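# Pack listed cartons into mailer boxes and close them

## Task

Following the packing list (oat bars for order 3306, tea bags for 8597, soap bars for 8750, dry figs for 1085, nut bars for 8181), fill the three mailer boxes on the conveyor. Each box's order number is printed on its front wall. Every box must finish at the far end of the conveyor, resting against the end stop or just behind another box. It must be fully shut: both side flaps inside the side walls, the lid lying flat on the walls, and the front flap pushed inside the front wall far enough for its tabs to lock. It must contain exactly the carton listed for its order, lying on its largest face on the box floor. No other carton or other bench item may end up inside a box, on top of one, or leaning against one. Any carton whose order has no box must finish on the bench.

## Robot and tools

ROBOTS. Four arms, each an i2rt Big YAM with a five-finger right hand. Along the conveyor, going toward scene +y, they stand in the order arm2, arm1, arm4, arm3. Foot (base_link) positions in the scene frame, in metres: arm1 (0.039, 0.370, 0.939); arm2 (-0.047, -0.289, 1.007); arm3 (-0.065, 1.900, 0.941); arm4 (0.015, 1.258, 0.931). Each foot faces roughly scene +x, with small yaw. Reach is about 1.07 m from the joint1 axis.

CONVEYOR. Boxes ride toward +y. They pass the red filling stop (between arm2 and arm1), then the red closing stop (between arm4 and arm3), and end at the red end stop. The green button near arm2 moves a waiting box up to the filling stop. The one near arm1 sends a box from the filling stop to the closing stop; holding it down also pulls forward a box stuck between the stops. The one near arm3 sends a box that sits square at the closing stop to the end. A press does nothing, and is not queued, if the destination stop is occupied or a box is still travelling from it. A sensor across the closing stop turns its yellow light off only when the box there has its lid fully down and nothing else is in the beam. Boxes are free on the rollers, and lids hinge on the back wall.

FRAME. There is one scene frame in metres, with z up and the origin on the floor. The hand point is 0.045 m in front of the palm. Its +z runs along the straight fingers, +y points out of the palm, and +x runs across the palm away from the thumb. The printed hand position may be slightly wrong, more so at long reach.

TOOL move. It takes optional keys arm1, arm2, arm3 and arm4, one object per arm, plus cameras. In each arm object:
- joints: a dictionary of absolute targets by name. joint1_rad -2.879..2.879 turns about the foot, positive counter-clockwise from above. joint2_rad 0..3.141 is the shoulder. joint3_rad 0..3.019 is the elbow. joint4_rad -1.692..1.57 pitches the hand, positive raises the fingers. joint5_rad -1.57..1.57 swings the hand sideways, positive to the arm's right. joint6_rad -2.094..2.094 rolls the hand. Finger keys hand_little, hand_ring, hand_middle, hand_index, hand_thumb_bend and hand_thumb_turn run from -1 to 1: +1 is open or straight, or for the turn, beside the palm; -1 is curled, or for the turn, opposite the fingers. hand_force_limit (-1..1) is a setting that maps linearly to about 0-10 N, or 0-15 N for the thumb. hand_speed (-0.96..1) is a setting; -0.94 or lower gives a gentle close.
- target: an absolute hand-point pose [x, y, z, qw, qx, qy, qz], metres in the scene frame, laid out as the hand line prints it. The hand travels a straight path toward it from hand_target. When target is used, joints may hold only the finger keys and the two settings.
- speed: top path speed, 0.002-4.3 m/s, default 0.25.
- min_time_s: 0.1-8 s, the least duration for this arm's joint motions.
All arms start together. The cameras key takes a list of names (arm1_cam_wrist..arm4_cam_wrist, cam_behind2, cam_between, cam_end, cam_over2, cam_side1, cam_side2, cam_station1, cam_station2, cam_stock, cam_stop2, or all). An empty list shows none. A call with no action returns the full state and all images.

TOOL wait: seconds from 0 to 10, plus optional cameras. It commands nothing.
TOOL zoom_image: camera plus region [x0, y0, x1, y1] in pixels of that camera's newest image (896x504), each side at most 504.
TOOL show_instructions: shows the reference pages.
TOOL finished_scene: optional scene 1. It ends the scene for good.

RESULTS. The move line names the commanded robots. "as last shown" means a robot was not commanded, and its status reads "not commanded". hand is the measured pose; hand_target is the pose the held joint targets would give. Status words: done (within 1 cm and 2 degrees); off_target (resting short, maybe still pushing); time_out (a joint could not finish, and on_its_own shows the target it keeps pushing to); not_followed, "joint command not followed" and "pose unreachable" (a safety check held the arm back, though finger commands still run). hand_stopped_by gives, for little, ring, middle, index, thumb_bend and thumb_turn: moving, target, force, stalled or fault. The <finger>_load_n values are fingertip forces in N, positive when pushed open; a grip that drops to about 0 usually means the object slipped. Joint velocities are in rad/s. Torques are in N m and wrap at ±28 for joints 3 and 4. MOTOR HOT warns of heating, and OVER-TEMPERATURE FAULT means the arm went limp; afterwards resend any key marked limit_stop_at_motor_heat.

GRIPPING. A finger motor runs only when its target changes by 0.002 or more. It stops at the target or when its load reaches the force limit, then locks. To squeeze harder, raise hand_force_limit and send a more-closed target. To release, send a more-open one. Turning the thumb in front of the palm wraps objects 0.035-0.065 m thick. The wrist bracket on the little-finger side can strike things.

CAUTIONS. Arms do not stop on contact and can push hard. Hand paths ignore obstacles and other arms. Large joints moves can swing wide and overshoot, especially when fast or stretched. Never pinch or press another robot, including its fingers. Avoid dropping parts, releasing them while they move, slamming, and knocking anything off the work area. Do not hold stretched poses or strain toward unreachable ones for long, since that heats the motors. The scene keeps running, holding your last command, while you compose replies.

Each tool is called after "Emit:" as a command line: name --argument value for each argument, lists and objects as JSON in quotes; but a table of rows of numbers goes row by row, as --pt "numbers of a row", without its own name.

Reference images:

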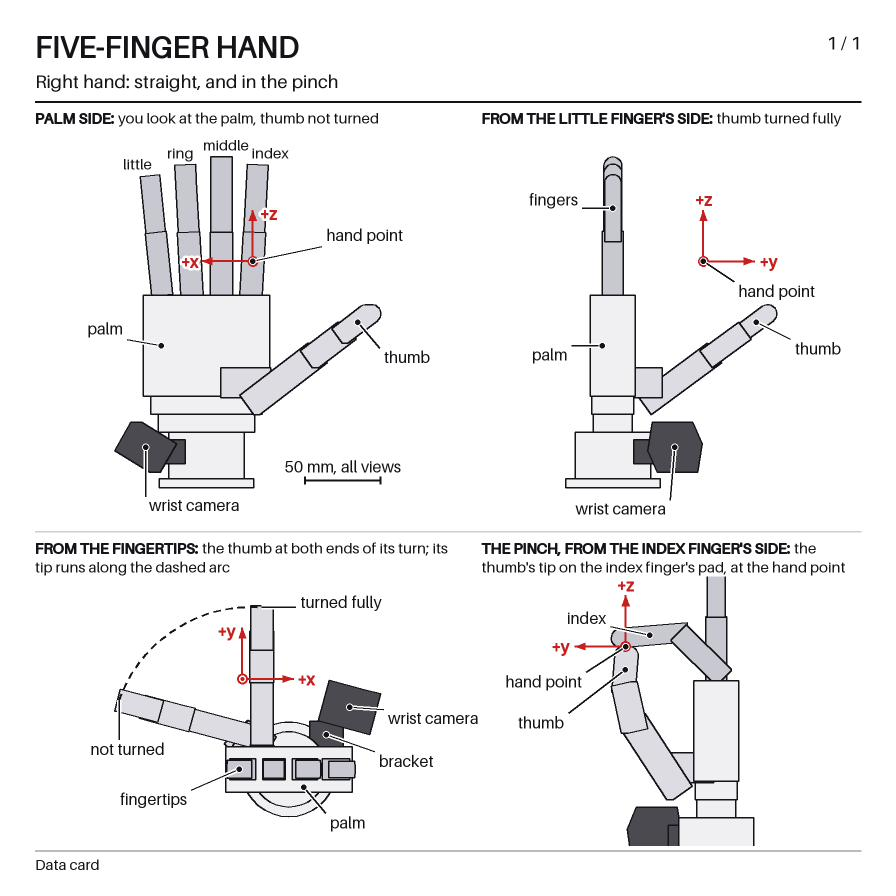

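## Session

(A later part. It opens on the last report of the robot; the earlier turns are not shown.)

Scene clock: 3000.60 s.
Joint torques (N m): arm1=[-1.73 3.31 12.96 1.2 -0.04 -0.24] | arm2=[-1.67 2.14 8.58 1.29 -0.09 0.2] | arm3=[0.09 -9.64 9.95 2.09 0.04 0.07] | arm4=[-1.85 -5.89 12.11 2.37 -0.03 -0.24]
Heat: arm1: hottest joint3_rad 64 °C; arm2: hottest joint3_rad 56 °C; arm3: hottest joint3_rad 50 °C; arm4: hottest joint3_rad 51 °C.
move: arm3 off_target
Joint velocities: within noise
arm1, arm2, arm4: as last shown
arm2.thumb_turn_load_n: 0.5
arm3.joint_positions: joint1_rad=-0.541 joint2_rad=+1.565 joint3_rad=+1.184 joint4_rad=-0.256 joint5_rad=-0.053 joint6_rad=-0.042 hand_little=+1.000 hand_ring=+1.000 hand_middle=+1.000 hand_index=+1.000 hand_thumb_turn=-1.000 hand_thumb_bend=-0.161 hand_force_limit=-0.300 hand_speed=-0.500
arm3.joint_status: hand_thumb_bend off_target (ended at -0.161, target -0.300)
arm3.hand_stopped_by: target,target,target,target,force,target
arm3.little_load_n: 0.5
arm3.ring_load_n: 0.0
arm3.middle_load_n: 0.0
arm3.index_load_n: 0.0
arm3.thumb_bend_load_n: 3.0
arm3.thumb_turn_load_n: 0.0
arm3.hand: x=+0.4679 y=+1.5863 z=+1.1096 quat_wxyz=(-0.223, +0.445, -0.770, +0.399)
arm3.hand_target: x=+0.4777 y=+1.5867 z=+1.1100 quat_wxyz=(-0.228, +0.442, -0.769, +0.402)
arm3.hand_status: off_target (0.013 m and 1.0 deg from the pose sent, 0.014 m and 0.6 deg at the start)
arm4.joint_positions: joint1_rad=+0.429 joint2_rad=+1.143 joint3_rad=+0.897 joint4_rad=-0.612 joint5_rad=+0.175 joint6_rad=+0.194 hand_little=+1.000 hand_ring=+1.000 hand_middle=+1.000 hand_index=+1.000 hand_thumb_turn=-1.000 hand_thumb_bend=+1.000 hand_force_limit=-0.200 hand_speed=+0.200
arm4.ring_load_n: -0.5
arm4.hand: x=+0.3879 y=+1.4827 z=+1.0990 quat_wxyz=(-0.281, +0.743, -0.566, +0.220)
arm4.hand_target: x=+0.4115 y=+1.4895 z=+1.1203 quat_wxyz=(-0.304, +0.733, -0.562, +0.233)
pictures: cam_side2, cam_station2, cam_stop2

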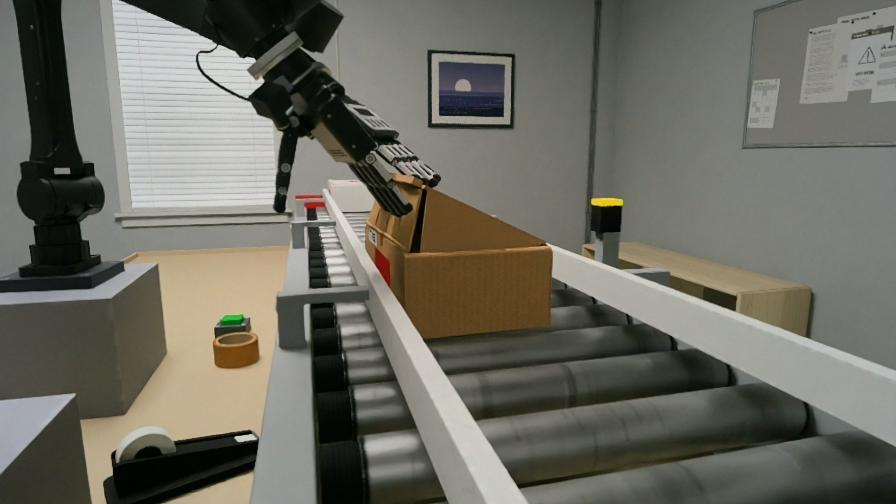

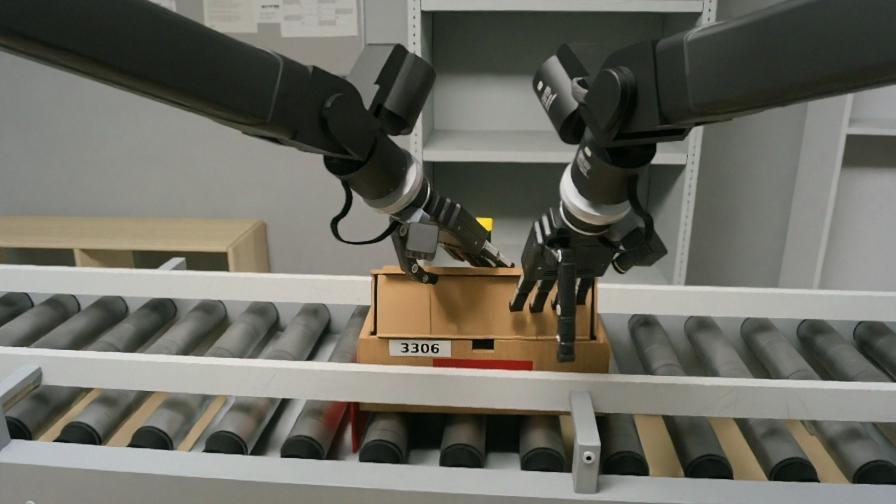

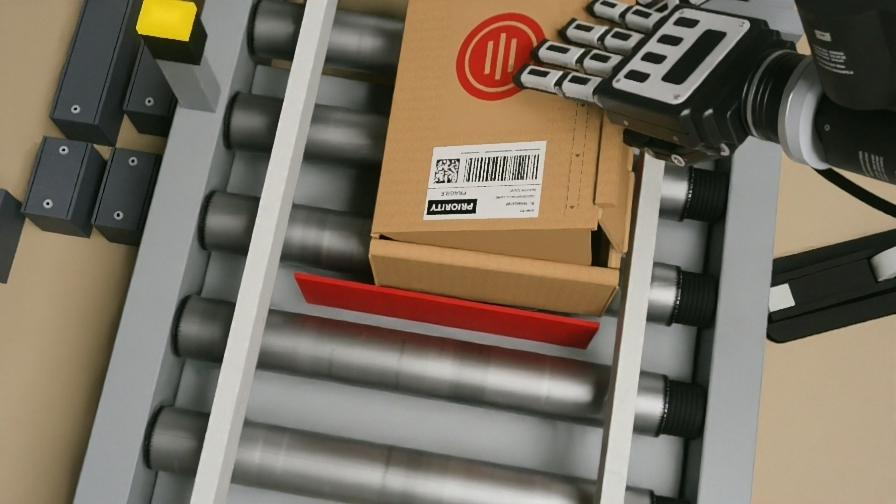

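Emit:
move --arm3 '{"target":[0.455,1.61,1.15,0.2309,-0.4435,0.7681,-0.3999],"speed":0.1,"joints":{"hand_thumb_bend":1.0}}'

Emit:
move --arm3 '{"target":[0.455,1.64,1.12,0.2309,-0.4435,0.7681,-0.3999],"speed":0.1}' --arm4 '{"target":[0.408,1.525,1.12,0.3036,-0.7329,0.5624,-0.2330],"speed":0.06}' --cameras '["cam_side2","cam_stop2","cam_station2","cam_over2","arm3_cam_wrist"]'

Emit:
zoom_image --camera "cam_stop2" --region '[440, 80, 760, 360]'

Emit:
zoom_image --camera "cam_station2" --region '[340, 200, 640, 400]'

Scene clock: 3023.33 s.
Joint torques (N m): arm1=[-1.67 3.31 12.96 1.2 -0.04 -0.24] | arm2=[-1.73 2.14 8.62 1.25 -0.08 0.19] | arm3=[0.09 -10.4 8.99 0.99 0.05 0.05] | arm4=[-1.85 -5.83 12.1 2.39 -0.02 -0.24]
Heat: arm1: hottest joint3_rad 65 °C; arm2: hottest joint3_rad 56 °C; arm3: hottest joint3_rad 51 °C; arm4: hottest joint3_rad 50 °C.
move: arm3 off_target
Joint velocities: within noise
arm1, arm2: as last shown
arm2.thumb_turn_load_n: 0.0
arm3.joint_positions: joint1_rad=-0.540 joint2_rad=+1.478 joint3_rad=+1.184 joint4_rad=-0.320 joint5_rad=-0.056 joint6_rad=-0.035 hand_little=+1.000 hand_ring=+1.000 hand_middle=+1.000 hand_index=+1.000 hand_thumb_turn=-1.000 hand_thumb_bend=+1.000 hand_force_limit=-0.300 hand_speed=-0.500
arm3.joint_status: all done
arm3.hand_stopped_by: target,target,target,target,target,target
arm3.little_load_n: -0.5
arm3.ring_load_n: 0.0
arm3.middle_load_n: 0.0
arm3.index_load_n: 0.0
arm3.thumb_bend_load_n: 0.0
arm3.thumb_turn_load_n: 0.0
arm3.hand: x=+0.4541 y=+1.5985 z=+1.1495 quat_wxyz=(-0.230, +0.441, -0.766, +0.406)
arm3.hand_target: x=+0.4534 y=+1.6057 z=+1.1504 quat_wxyz=(-0.231, +0.441, -0.769, +0.401)
arm3.hand_status: off_target (0.012 m and 0.8 deg from the pose sent, 0.049 m and 1.0 deg at the start)
arm4.joint_positions: joint1_rad=+0.429 joint2_rad=+1.143 joint3_rad=+0.897 joint4_rad=-0.612 joint5_rad=+0.175 joint6_rad=+0.194 hand_little=+1.000 hand_ring=+1.000 hand_middle=+1.000 hand_index=+1.000 hand_thumb_turn=-1.000 hand_thumb_bend=+1.000 hand_force_limit=-0.200 hand_speed=+0.200
arm4.joint_status: not commanded
arm4.hand_stopped_by: target,target,target,target,target,target
arm4.little_load_n: 0.0
arm4.ring_load_n: -0.5
arm4.middle_load_n: -0.5
arm4.index_load_n: 0.0
arm4.thumb_bend_load_n: 0.0
arm4.thumb_turn_load_n: 0.0
arm4.hand: x=+0.3879 y=+1.4827 z=+1.0990 quat_wxyz=(-0.281, +0.743, -0.566, +0.220)
arm4.hand_target: x=+0.4115 y=+1.4895 z=+1.1203 quat_wxyz=(-0.304, +0.733, -0.562, +0.233)
arm4.hand_status: not commanded
pictures: none

Scene clock: 3024.57 s.
Joint torques (N m): arm1=[-1.73 3.25 12.96 1.2 -0.04 -0.24] | arm2=[-1.67 2.14 8.59 1.26 -0.09 0.2] | arm3=[0.67 -9.99 7.87 2.14 -0.07 0.06] | arm4=[0.91 -5.48 12.9 2.04 -0.29 0.05]
Heat: arm1: hottest joint3_rad 65 °C; arm2: hottest joint3_rad 56 °C; arm3: hottest joint3_rad 51 °C; arm4: hottest joint3_rad 50 °C.
move: arm3 off_target; arm4 off_target
Joint velocities: within noise
arm1, arm2: as last shown
arm3.joint_positions: joint1_rad=-0.483 joint2_rad=+1.459 joint3_rad=+1.097 joint4_rad=-0.271 joint5_rad=+0.008 joint6_rad=-0.010 hand_little=+1.000 hand_ring=+1.000 hand_middle=+1.000 hand_index=+1.000 hand_thumb_turn=-1.000 hand_thumb_bend=+1.000 hand_force_limit=-0.300 hand_speed=-0.500
arm3.joint_status: not commanded
arm3.hand_stopped_by: target,target,target,target,target,target
arm3.little_load_n: 0.0
arm3.ring_load_n: 0.0
arm3.middle_load_n: -0.5
arm3.index_load_n: 0.0
arm3.thumb_bend_load_n: 0.0
arm3.thumb_turn_load_n: 0.0
arm3.hand: x=+0.4502 y=+1.6276 z=+1.1203 quat_wxyz=(-0.217, +0.443, -0.771, +0.403)
arm3.hand_target: x=+0.4538 y=+1.6377 z=+1.1207 quat_wxyz=(-0.226, +0.441, -0.769, +0.403)
arm3.hand_status: off_target (0.013 m and 1.7 deg from the pose sent, 0.051 m and 0.8 deg at the start)
arm4.joint_positions: joint1_rad=+0.463 joint2_rad=+1.172 joint3_rad=+0.916 joint4_rad=-0.614 joint5_rad=+0.257 joint6_rad=+0.220 hand_little=+1.000 hand_ring=+1.000 hand_middle=+1.000 hand_index=+1.000 hand_thumb_turn=-1.000 hand_thumb_bend=+1.000 hand_force_limit=-0.200 hand_speed=+0.200
arm4.joint_status: not commanded
arm4.hand_stopped_by: target,target,target,target,target,target
arm4.little_load_n: 0.0
arm4.ring_load_n: 0.0
arm4.middle_load_n: -4.0
arm4.index_load_n: 0.0
arm4.thumb_bend_load_n: 0.0
arm4.thumb_turn_load_n: 0.0
arm4.hand: x=+0.3953 y=+1.4868 z=+1.0972 quat_wxyz=(-0.266, +0.735, -0.573, +0.244)
arm4.hand_target: x=+0.4102 y=+1.5150 z=+1.1198 quat_wxyz=(-0.298, +0.731, -0.564, +0.242)
arm4.hand_status: off_target (0.046 m and 4.6 deg from the pose sent, 0.051 m and 3.3 deg at the start)
pictures: arm3_cam_wrist, cam_over2, cam_side2, cam_station2, cam_stop2

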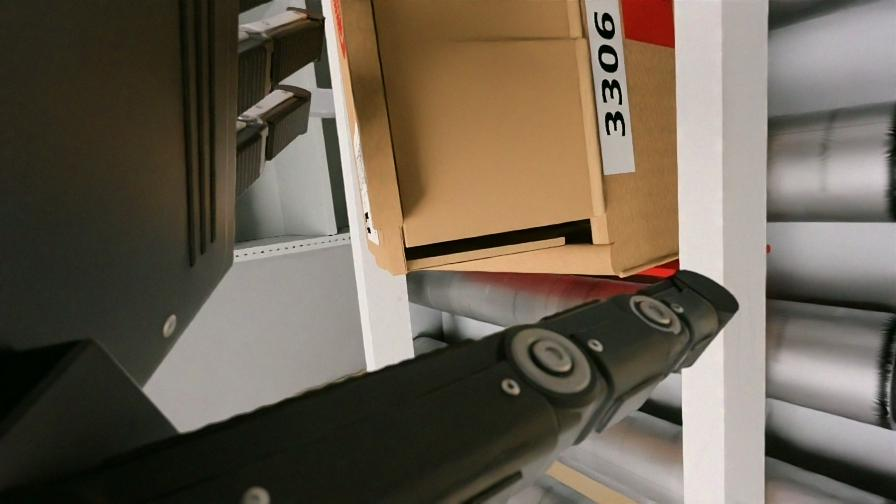

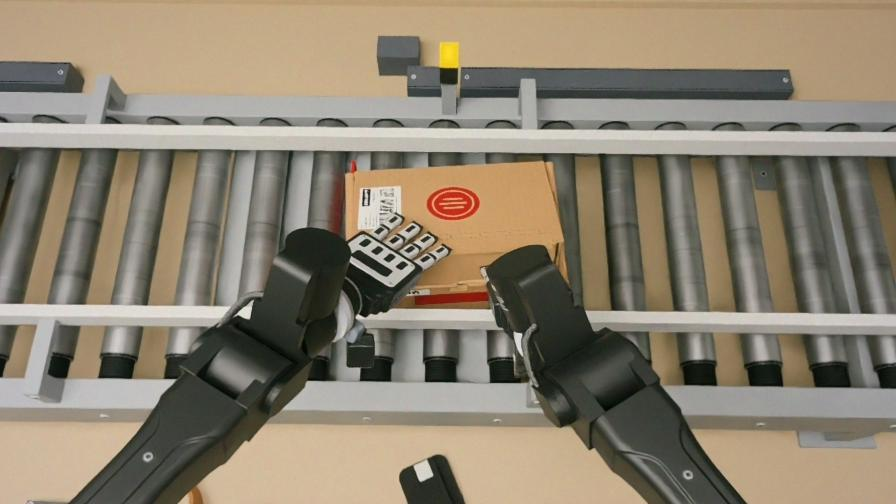

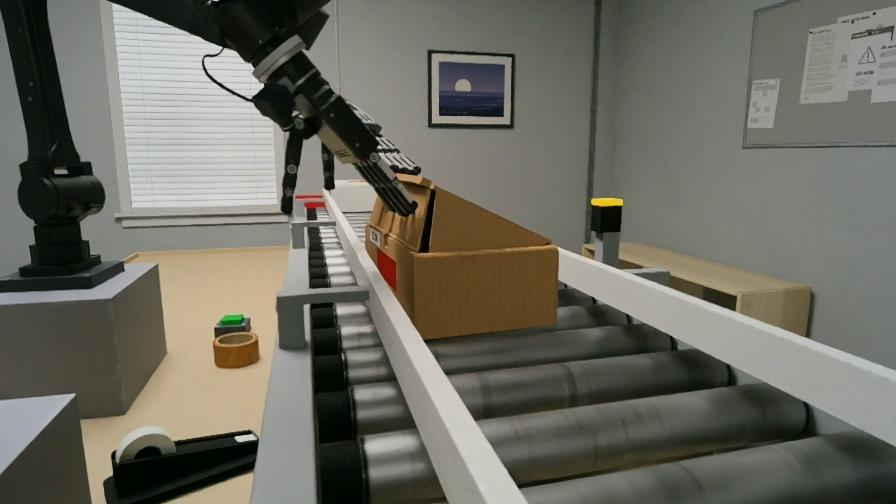

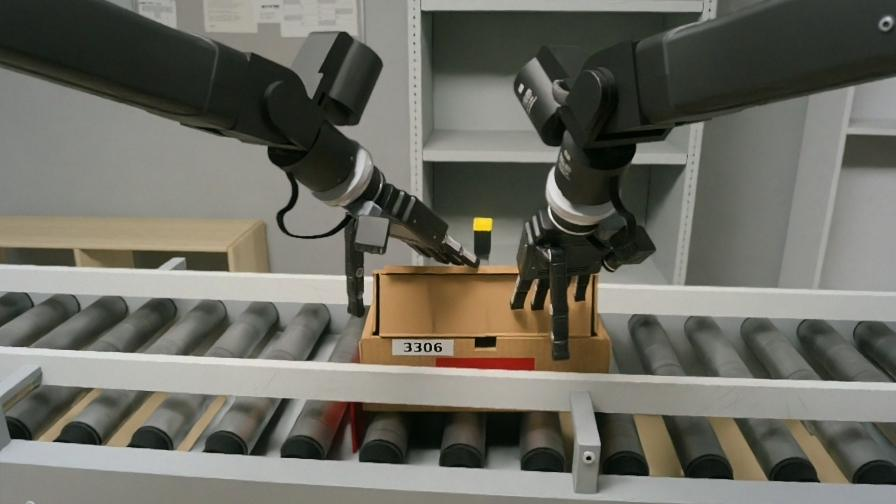

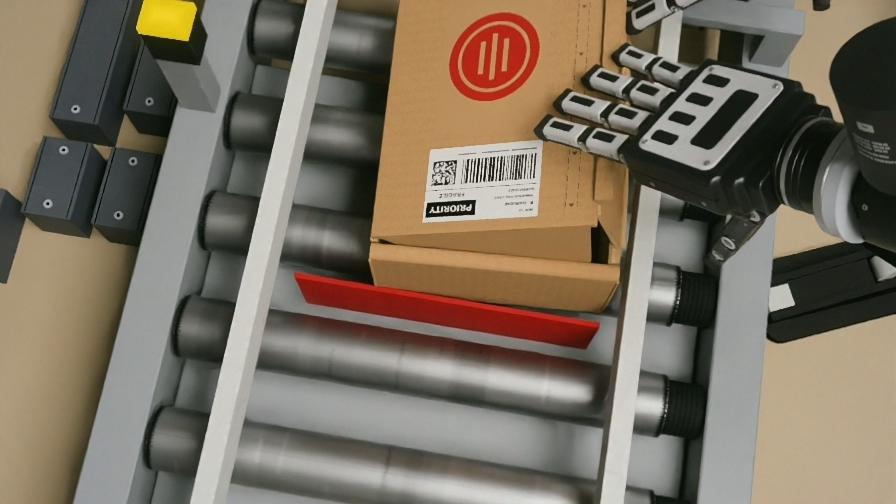

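Scaled by 1.575 from the camera's image (finer frame: 1280x720).

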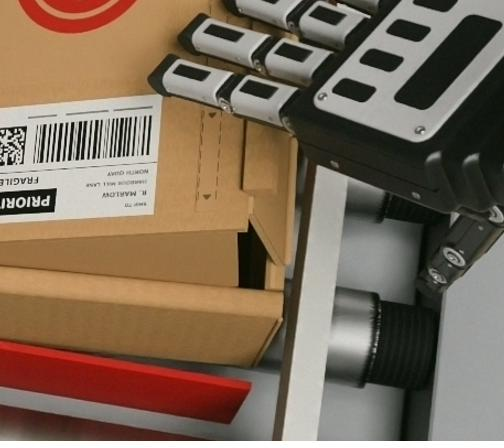

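Scaled by 1.680 from the camera's image (finer frame: 1280x720).

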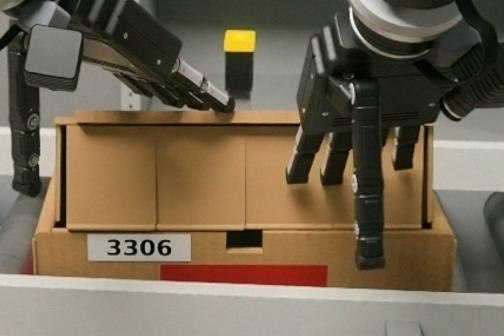

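Emit:
move --arm3 '{"target":[0.455,1.605,1.135,0.2309,-0.4435,0.7681,-0.3999],"speed":0.1,"joints":{"hand_thumb_bend":0.6}}' --arm4 '{"target":[0.388,1.50,1.125,0.3036,-0.7329,0.5624,-0.2330],"speed":0.06}' --cameras '["cam_side2","cam_stop2","cam_station2"]'

Emit:
zoom_image --camera "cam_stop2" --region '[440, 80, 760, 360]'

Emit:
zoom_image --camera "cam_side2" --region '[340, 150, 480, 290]'

Emit:
zoom_image --camera "cam_station2" --region '[340, 200, 640, 400]'

Scene clock: 3040.43 s.
Joint torques (N m): arm1=[-1.73 3.31 12.96 1.21 -0.04 -0.24] | arm2=[-1.67 2.2 8.59 1.25 -0.09 0.2] | arm3=[-1.61 -7.88 13 0.88 -0.27 -0.16] | arm4=[-0.32 -8.35 9.58 1.14 -0.1 -0.04]
Heat: arm1: hottest joint3_rad 65 °C; arm2: hottest joint3_rad 56 °C; arm3: hottest joint3_rad 49 °C; arm4: hottest joint3_rad 54 °C.
move: arm3 off_target; arm4 off_target
Joint velocities: within noise
arm1.joint_positions: joint1_rad=+0.332 joint2_rad=+0.564 joint3_rad=+1.375 joint4_rad=-1.366 joint5_rad=+0.004 joint6_rad=-0.964 hand_little=+1.000 hand_ring=+1.000 hand_middle=+1.000 hand_index=+1.000 hand_thumb_turn=+1.000 hand_thumb_bend=+1.000 hand_force_limit=+0.000 hand_speed=-0.800
arm1.joint_status: not commanded
arm1.hand_stopped_by: target,target,target,target,target,target
arm1.little_load_n: 0.0
arm1.ring_load_n: 0.0
arm1.middle_load_n: 0.0
arm1.index_load_n: 0.0
arm1.thumb_bend_load_n: 0.0
arm1.thumb_turn_load_n: 0.0
arm1.hand: x=+0.2246 y=+0.4262 z=+1.4170 quat_wxyz=(-0.242, +0.868, -0.069, +0.428)
arm1.hand_target: x=+0.2222 y=+0.4210 z=+1.4371 quat_wxyz=(-0.242, +0.861, -0.067, +0.443)
arm1.hand_status: not commanded
arm2: as last shown
arm3.joint_positions: joint1_rad=-0.506 joint2_rad=+1.466 joint3_rad=+1.106 joint4_rad=-0.277 joint5_rad=-0.052 joint6_rad=-0.010 hand_little=+1.000 hand_ring=+1.000 hand_middle=+1.000 hand_index=+1.000 hand_thumb_turn=-1.000 hand_thumb_bend=+0.600 hand_force_limit=-0.300 hand_speed=-0.500
arm3.joint_status: all done
arm3.hand_stopped_by: target,target,target,target,target,target
arm3.little_load_n: 0.0
arm3.ring_load_n: 0.0
arm3.middle_load_n: 0.0
arm3.index_load_n: -0.5
arm3.thumb_bend_load_n: 0.0
arm3.thumb_turn_load_n: 0.0
arm3.hand: x=+0.4502 y=+1.6254 z=+1.1220 quat_wxyz=(-0.235, +0.446, -0.769, +0.392)
arm3.hand_target: x=+0.4589 y=+1.6132 z=+1.1337 quat_wxyz=(-0.235, +0.446, -0.767, +0.397)
arm3.hand_status: off_target (0.025 m and 1.1 deg from the pose sent, 0.027 m and 1.7 deg at the start)
arm4.joint_positions: joint1_rad=+0.468 joint2_rad=+1.134 joint3_rad=+0.916 joint4_rad=-0.612 joint5_rad=+0.205 joint6_rad=+0.220 hand_little=+1.000 hand_ring=+1.000 hand_middle=+1.000 hand_index=+1.000 hand_thumb_turn=-1.000 hand_thumb_bend=+1.000 hand_force_limit=-0.200 hand_speed=+0.200
arm4.joint_status: not commanded
arm4.hand_stopped_by: target,target,target,target,target,target
arm4.little_load_n: 0.0
arm4.ring_load_n: 0.0
arm4.middle_load_n: 0.0
arm4.index_load_n: 0.0
arm4.thumb_bend_load_n: 0.0
arm4.thumb_turn_load_n: 0.0
arm4.hand: x=+0.3876 y=+1.4968 z=+1.1134 quat_wxyz=(-0.295, +0.737, -0.564, +0.228)
arm4.hand_target: x=+0.3874 y=+1.5027 z=+1.1244 quat_wxyz=(-0.306, +0.735, -0.561, +0.228)
arm4.hand_status: off_target (0.012 m and 1.3 deg from the pose sent, 0.032 m and 4.6 deg at the start)
pictures: cam_side2, cam_station2, cam_stop2

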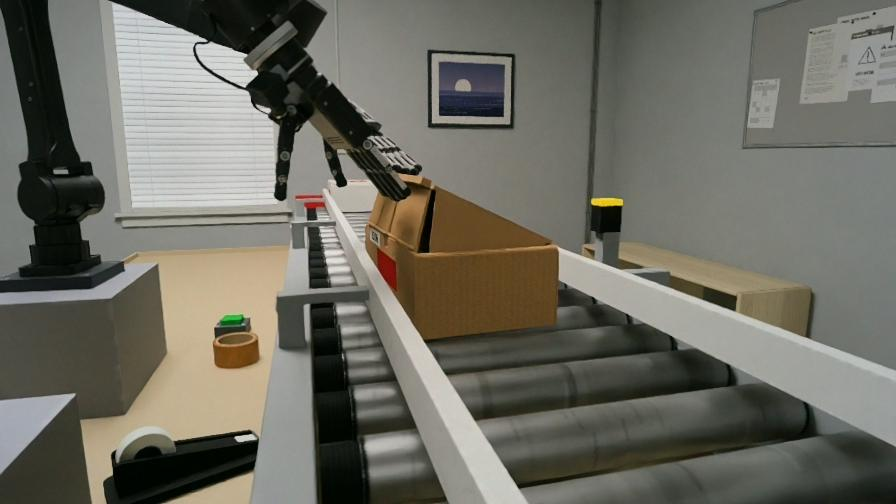

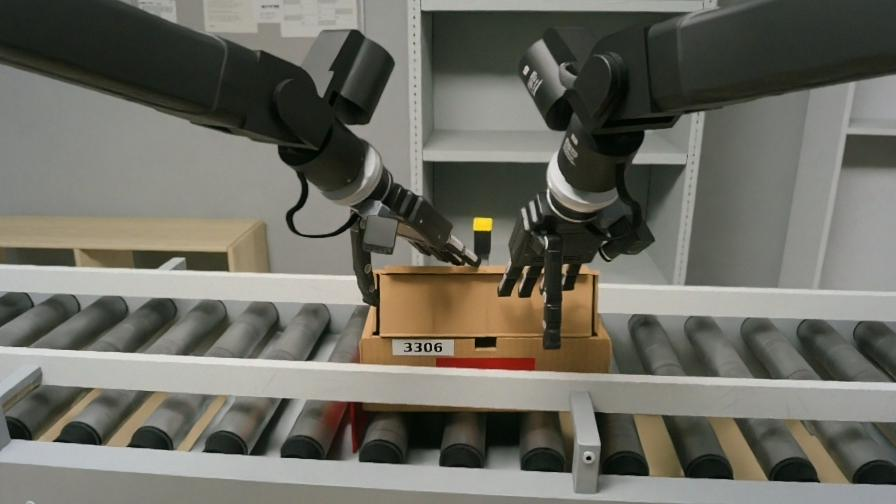

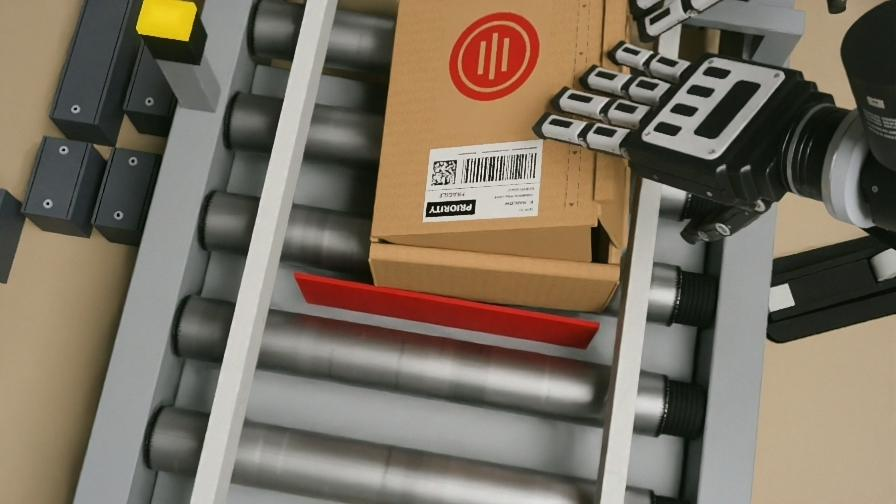

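Scaled by 1.575 from the camera's image (finer frame: 1280x720).

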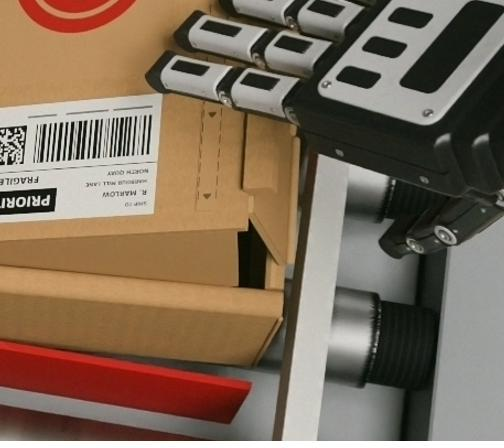

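Scaled by 3.600 from the camera's image (finer frame: 1280x720).

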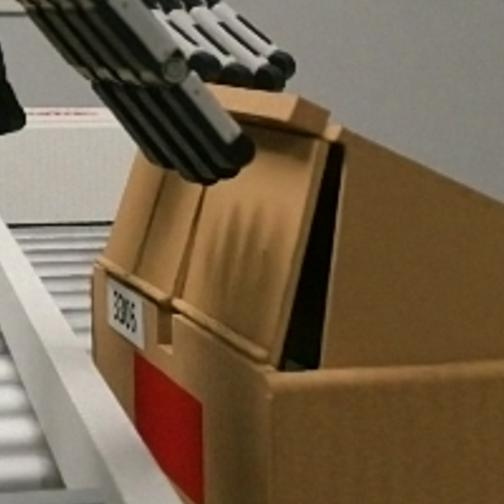

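Scaled by 1.680 from the camera's image (finer frame: 1280x720).

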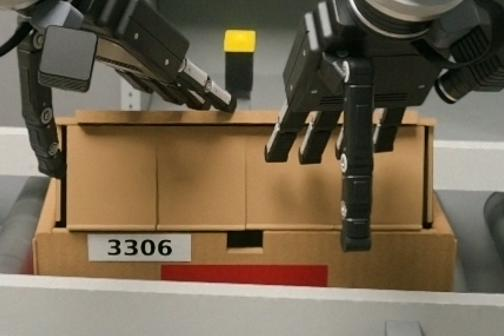

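Emit:
move --arm3 '{"target":[0.42,1.68,1.22,0.2309,-0.4435,0.7681,-0.3999],"speed":0.2,"joints":{"hand_thumb_bend":1.0}}' --arm4 '{"target":[0.365,1.54,1.125,0.3036,-0.7329,0.5624,-0.2330],"speed":0.1}'

Emit:
move --arm4 '{"target":[0.368,1.545,1.102,0.3036,-0.7329,0.5624,-0.2330],"speed":0.1}' --cameras '["cam_side2","cam_stop2","cam_station2","cam_over2"]'

Emit:
zoom_image --camera "cam_side2" --region '[340, 150, 480, 290]'

Emit:
zoom_image --camera "cam_station2" --region '[340, 200, 640, 400]'

Emit:
zoom_image --camera "cam_stop2" --region '[440, 80, 760, 360]'

Scene clock: 3059.43 s.
Joint torques (N m): arm1=[-1.73 3.31 12.97 1.2 -0.04 -0.24] | arm2=[-1.67 2.14 8.59 1.28 -0.09 0.2] | arm3=[-0.21 -7.3 13.67 0.83 0.09 0.07] | arm4=[-0.15 -7.06 10.77 0.65 0.28 0.05]
Heat: arm1: hottest joint3_rad 65 °C; arm2: hottest joint3_rad 56 °C; arm3: hottest joint3_rad 51 °C; arm4: hottest joint3_rad 53 °C.
move: arm3 off_target; arm4 off_target
Joint velocities: within noise
arm1: as last shown
arm2.joint_positions: joint1_rad=+0.331 joint2_rad=+0.608 joint3_rad=+1.351 joint4_rad=-1.325 joint5_rad=-0.101 joint6_rad=-1.001 hand_little=+1.000 hand_ring=+1.000 hand_middle=+1.000 hand_index=+1.000 hand_thumb_turn=-1.000 hand_thumb_bend=+1.000 hand_force_limit=-0.300 hand_speed=-0.850
arm2.joint_status: not commanded
arm2.hand_stopped_by: target,target,target,target,target,target
arm2.little_load_n: 0.0
arm2.ring_load_n: 0.0
arm2.middle_load_n: 0.0
arm2.index_load_n: 0.0
arm2.thumb_bend_load_n: 0.0
arm2.thumb_turn_load_n: 0.0
arm2.hand: x=+0.1762 y=-0.2476 z=+1.4704 quat_wxyz=(-0.231, +0.872, -0.116, +0.416)
arm2.hand_target: x=+0.1713 y=-0.2494 z=+1.4815 quat_wxyz=(-0.235, +0.868, -0.124, +0.419)
arm2.hand_status: not commanded
arm3.joint_positions: joint1_rad=-0.434 joint2_rad=+1.265 joint3_rad=+1.118 joint4_rad=-0.516 joint5_rad=+0.010 joint6_rad=+0.010 hand_little=+1.000 hand_ring=+1.000 hand_middle=+1.000 hand_index=+1.000 hand_thumb_turn=-1.000 hand_thumb_bend=+1.000 hand_force_limit=-0.300 hand_speed=-0.500
arm3.joint_status: all done
arm3.hand_stopped_by: target,target,target,target,target,target
arm3.little_load_n: 0.0
arm3.ring_load_n: 0.0
arm3.middle_load_n: 0.0
arm3.index_load_n: 0.0
arm3.thumb_bend_load_n: 0.0
arm3.thumb_turn_load_n: 0.0
arm3.hand: x=+0.4103 y=+1.6833 z=+1.1919 quat_wxyz=(-0.223, +0.458, -0.770, +0.385)
arm3.hand_target: x=+0.4202 y=+1.6815 z=+1.2204 quat_wxyz=(-0.234, +0.450, -0.764, +0.399)
arm3.hand_status: off_target (0.030 m and 2.6 deg from the pose sent, 0.116 m and 1.1 deg at the start)
arm4.joint_positions: joint1_rad=+0.596 joint2_rad=+1.134 joint3_rad=+0.916 joint4_rad=-0.629 joint5_rad=+0.302 joint6_rad=+0.312 hand_little=+1.000 hand_ring=+1.000 hand_middle=+1.000 hand_index=+1.000 hand_thumb_turn=-1.000 hand_thumb_bend=+1.000 hand_force_limit=-0.200 hand_speed=+0.200
arm4.joint_status: not commanded
arm4.hand_stopped_by: target,target,target,target,target,target
arm4.little_load_n: 0.0
arm4.ring_load_n: 0.0
arm4.middle_load_n: 0.0
arm4.index_load_n: 0.0
arm4.thumb_bend_load_n: 0.0
arm4.thumb_turn_load_n: 0.0
arm4.hand: x=+0.3631 y=+1.5310 z=+1.1131 quat_wxyz=(-0.296, +0.736, -0.562, +0.235)
arm4.hand_target: x=+0.3656 y=+1.5393 z=+1.1247 quat_wxyz=(-0.303, +0.733, -0.562, +0.234)
arm4.hand_status: off_target (0.015 m and 1.0 deg from the pose sent, 0.050 m and 1.3 deg at the start)
pictures: none

Scene clock: 3060.60 s.
Joint torques (N m): arm1=[-1.73 3.31 12.96 1.2 -0.04 -0.24] | arm2=[-1.73 2.08 8.59 1.28 -0.09 0.2] | arm3=[-0.26 -7.36 13.65 0.94 0.09 0.05] | arm4=[-0.03 -7.36 9.1 2.14 0.29 0.03]
Heat: arm1: hottest joint3_rad 65 °C; arm2: hottest joint3_rad 56 °C; arm3: hottest joint3_rad 51 °C; arm4: hottest joint3_rad 53 °C.
move: arm4 off_target
Joint velocities: within noise
arm1, arm2, arm3: as last shown
arm1.thumb_bend_load_n: -0.5
arm3.thumb_turn_load_n: 0.5
arm3.hand_target: x=+0.4202 y=+1.6815 z=+1.2205 quat_wxyz=(-0.234, +0.450, -0.764, +0.399)
arm4.joint_positions: joint1_rad=+0.601 joint2_rad=+1.163 joint3_rad=+0.900 joint4_rad=-0.598 joint5_rad=+0.303 joint6_rad=+0.318 hand_little=+1.000 hand_ring=+1.000 hand_middle=+1.000 hand_index=+1.000 hand_thumb_turn=-1.000 hand_thumb_bend=+1.000 hand_force_limit=-0.200 hand_speed=+0.200
arm4.joint_status: not commanded
arm4.hand_stopped_by: target,target,target,target,target,target
arm4.little_load_n: 0.0
arm4.ring_load_n: 0.0
arm4.middle_load_n: 0.0
arm4.index_load_n: 0.0
arm4.thumb_bend_load_n: 0.0
arm4.thumb_turn_load_n: 0.0
arm4.hand: x=+0.3644 y=+1.5346 z=+1.0967 quat_wxyz=(-0.290, +0.738, -0.563, +0.232)
arm4.hand_target: x=+0.3676 y=+1.5447 z=+1.1017 quat_wxyz=(-0.303, +0.733, -0.562, +0.233)
arm4.hand_status: off_target (0.012 m and 1.7 deg from the pose sent, 0.019 m and 1.0 deg at the start)
pictures: cam_over2, cam_side2, cam_station2, cam_stop2

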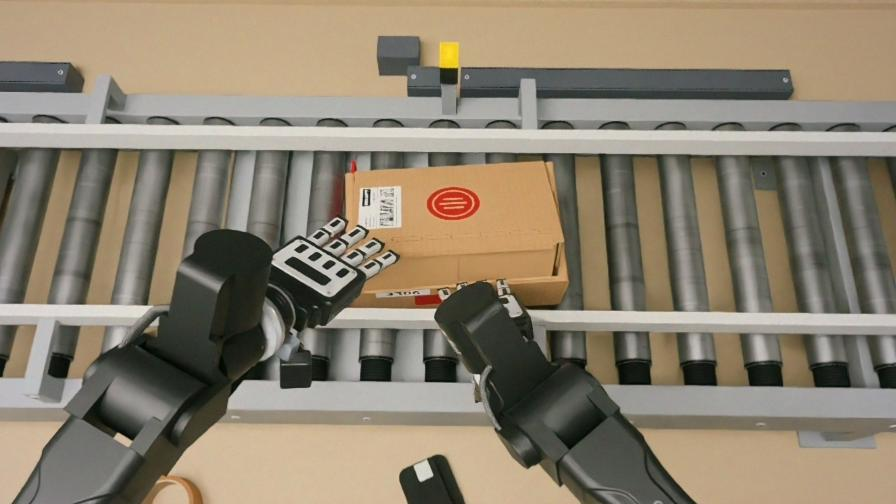

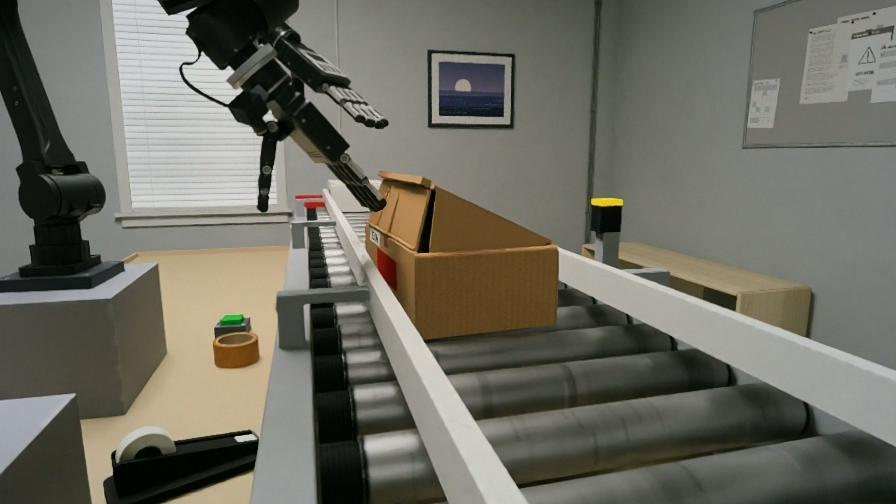

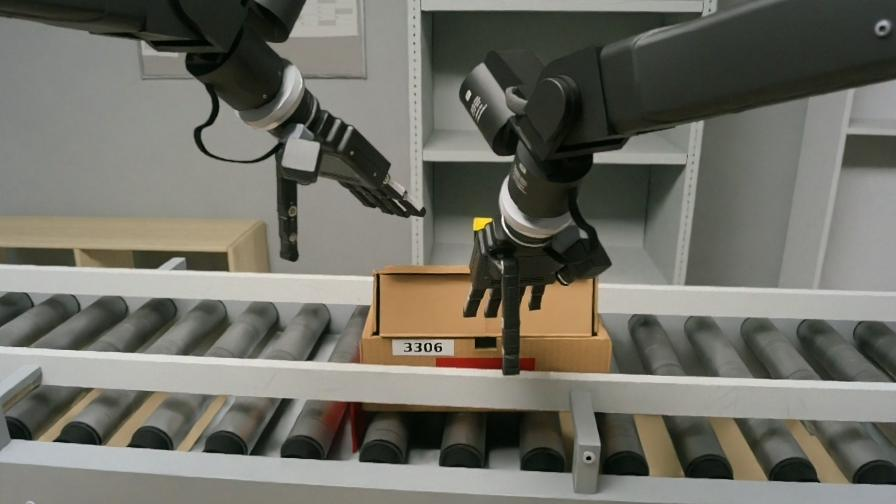

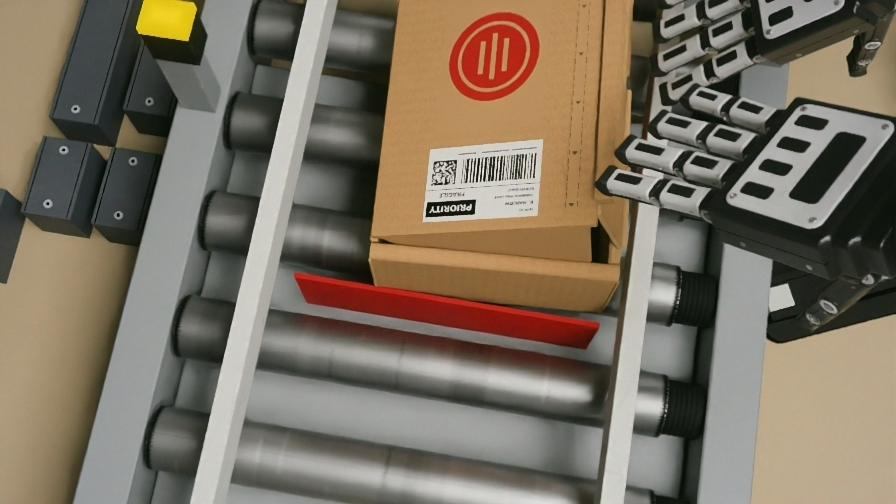

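Scaled by 3.600 from the camera's image (finer frame: 1280x720).

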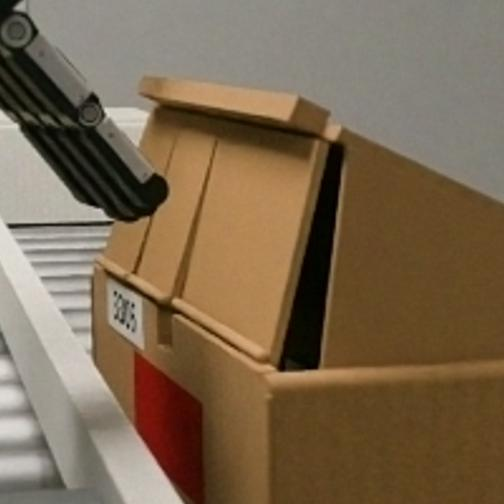

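Scaled by 1.680 from the camera's image (finer frame: 1280x720).

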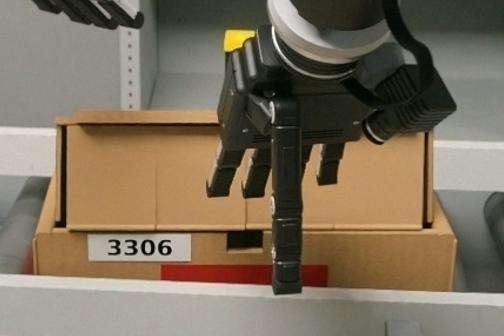

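Scaled by 1.575 from the camera's image (finer frame: 1280x720).

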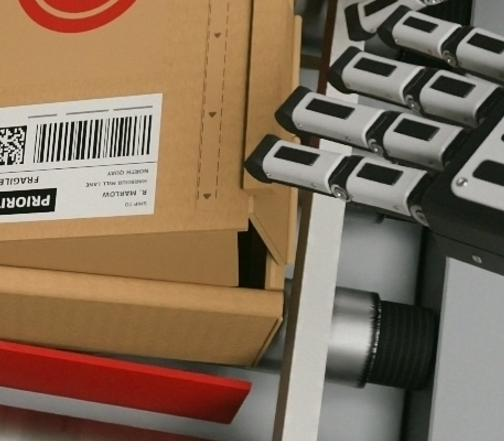

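Emit:
move --arm4 '{"target":[0.388,1.555,1.11,0.3036,-0.7329,0.5624,-0.2330],"speed":0.06}'

Emit:
move --arm4 '{"target":[0.400,1.555,1.115,0.3036,-0.7329,0.5624,-0.2330],"speed":0.06}' --cameras '["cam_side2","cam_stop2","cam_station2","cam_over2"]'

Emit:
zoom_image --camera "cam_side2" --region '[340, 150, 480, 290]'

Emit:
zoom_image --camera "cam_stop2" --region '[440, 80, 760, 360]'

Scene clock: 3068.43 s.
Joint torques (N m): arm1=[-1.73 3.31 12.96 1.2 -0.04 -0.24] | arm2=[-1.67 2.08 8.61 1.26 -0.09 0.2] | arm3=[-0.15 -7.36 13.67 0.95 0.09 0.05] | arm4=[-1.03 -7.88 12.07 1.8 -0.05 -0.11]
Heat: arm1: hottest joint3_rad 65 °C; arm2: hottest joint3_rad 56 °C; arm3: hottest joint3_rad 51 °C; arm4: hottest joint3_rad 52 °C.
move: arm4 off_target
Joint velocities: within noise
arm1, arm2, arm3: as last shown
arm1.thumb_bend_load_n: 0.0
arm2.thumb_turn_load_n: 0.5
arm4.joint_positions: joint1_rad=+0.601 joint2_rad=+1.212 joint3_rad=+0.918 joint4_rad=-0.598 joint5_rad=+0.302 joint6_rad=+0.318 hand_little=+1.000 hand_ring=+1.000 hand_middle=+1.000 hand_index=+1.000 hand_thumb_turn=-1.000 hand_thumb_bend=+1.000 hand_force_limit=-0.200 hand_speed=+0.200
arm4.joint_status: not commanded
arm4.hand_stopped_by: target,target,target,target,target,target
arm4.little_load_n: 0.0
arm4.ring_load_n: 0.0
arm4.middle_load_n: 0.0
arm4.index_load_n: 0.0
arm4.thumb_bend_load_n: 0.0
arm4.thumb_turn_load_n: 0.0
arm4.hand: x=+0.3703 y=+1.5399 z=+1.0850 quat_wxyz=(-0.276, +0.744, -0.564, +0.228)
arm4.hand_target: x=+0.3869 y=+1.5540 z=+1.1106 quat_wxyz=(-0.304, +0.733, -0.562, +0.233)
arm4.hand_status: off_target (0.034 m and 3.5 deg from the pose sent, 0.034 m and 1.7 deg at the start)
pictures: none

Scene clock: 3069.43 s.
Joint torques (N m): arm1=[-1.73 3.31 12.96 1.2 -0.04 -0.24] | arm2=[-1.73 2.08 8.61 1.26 -0.09 0.2] | arm3=[-0.26 -7.3 13.67 0.95 0.09 0.05] | arm4=[-1.61 -8.18 12.21 1.65 -0.05 -0.21]
Heat: arm1: hottest joint3_rad 65 °C; arm2: hottest joint3_rad 56 °C; arm3: hottest joint3_rad 51 °C; arm4: hottest joint3_rad 52 °C.
move: arm4 off_target
Joint velocities: within noise
arm1, arm2, arm3: as last shown
arm1.index_load_n: -0.5
arm2.little_load_n: 0.5
arm2.thumb_turn_load_n: 0.0
arm4.joint_positions: joint1_rad=+0.601 joint2_rad=+1.234 joint3_rad=+0.947 joint4_rad=-0.598 joint5_rad=+0.291 joint6_rad=+0.318 hand_little=+1.000 hand_ring=+1.000 hand_middle=+1.000 hand_index=+1.000 hand_thumb_turn=-1.000 hand_thumb_bend=+1.000 hand_force_limit=-0.200 hand_speed=+0.200
arm4.joint_status: not commanded
arm4.hand_stopped_by: target,target,target,target,target,target
arm4.little_load_n: 0.0
arm4.ring_load_n: 0.0
arm4.middle_load_n: -0.5
arm4.index_load_n: 0.0
arm4.thumb_bend_load_n: 0.0
arm4.thumb_turn_load_n: 0.0
arm4.hand: x=+0.3773 y=+1.5485 z=+1.0901 quat_wxyz=(-0.281, +0.744, -0.563, +0.224)
arm4.hand_target: x=+0.3959 y=+1.5587 z=+1.1154 quat_wxyz=(-0.306, +0.734, -0.560, +0.231)
arm4.hand_status: off_target (0.034 m and 3.1 deg from the pose sent, 0.045 m and 3.5 deg at the start)
pictures: cam_over2, cam_side2, cam_station2, cam_stop2

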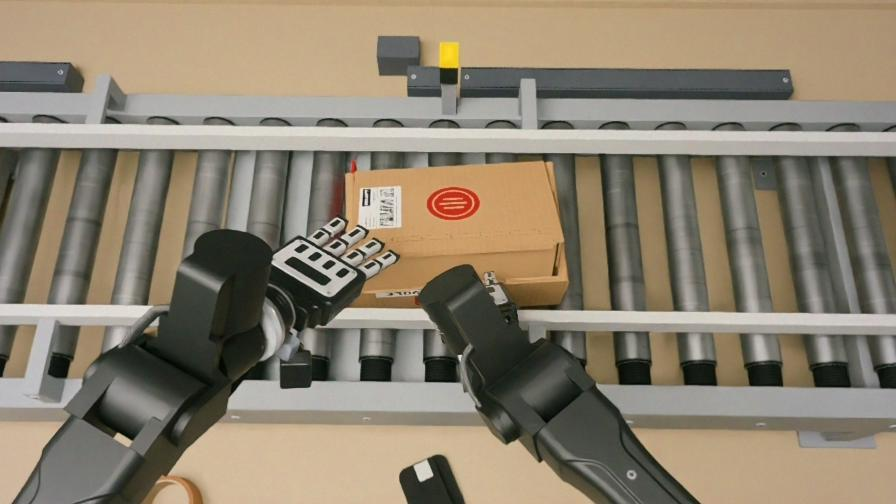

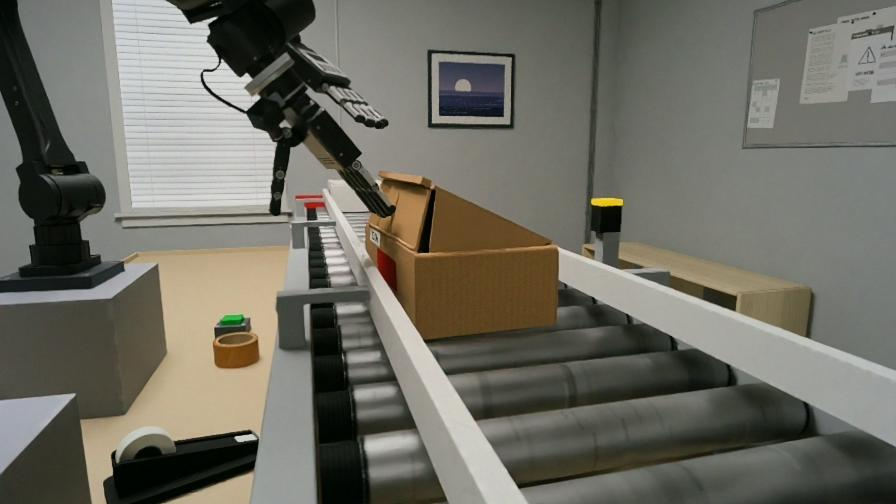

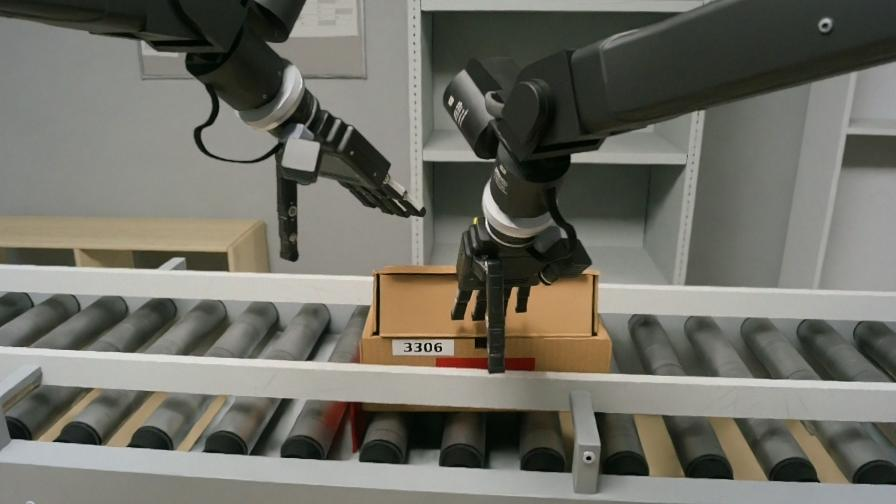

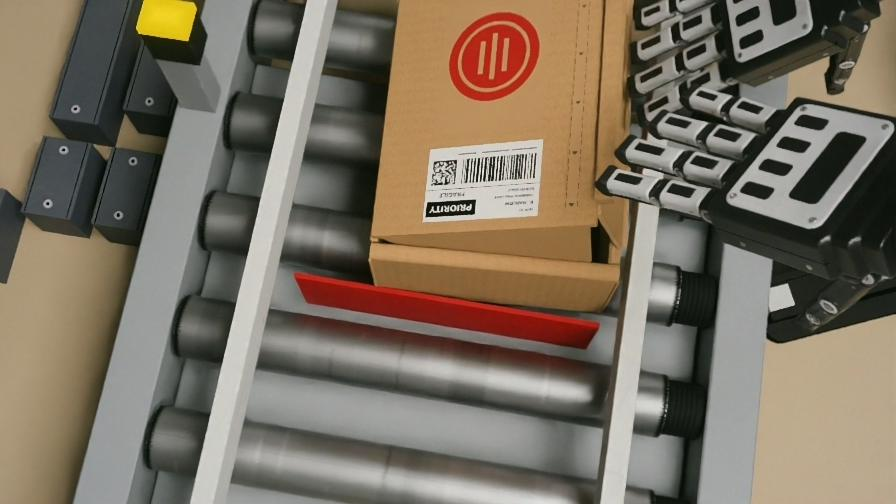

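Scaled by 3.600 from the camera's image (finer frame: 1280x720).

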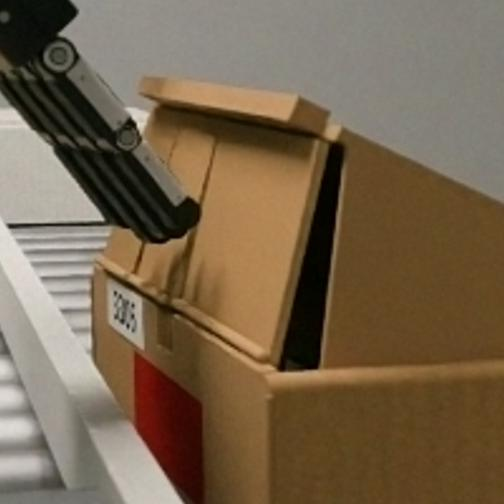

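Scaled by 1.575 from the camera's image (finer frame: 1280x720).

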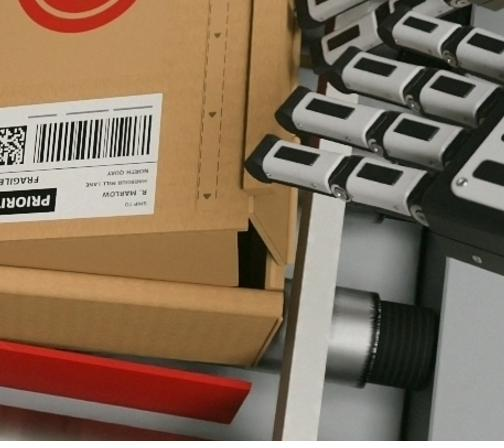

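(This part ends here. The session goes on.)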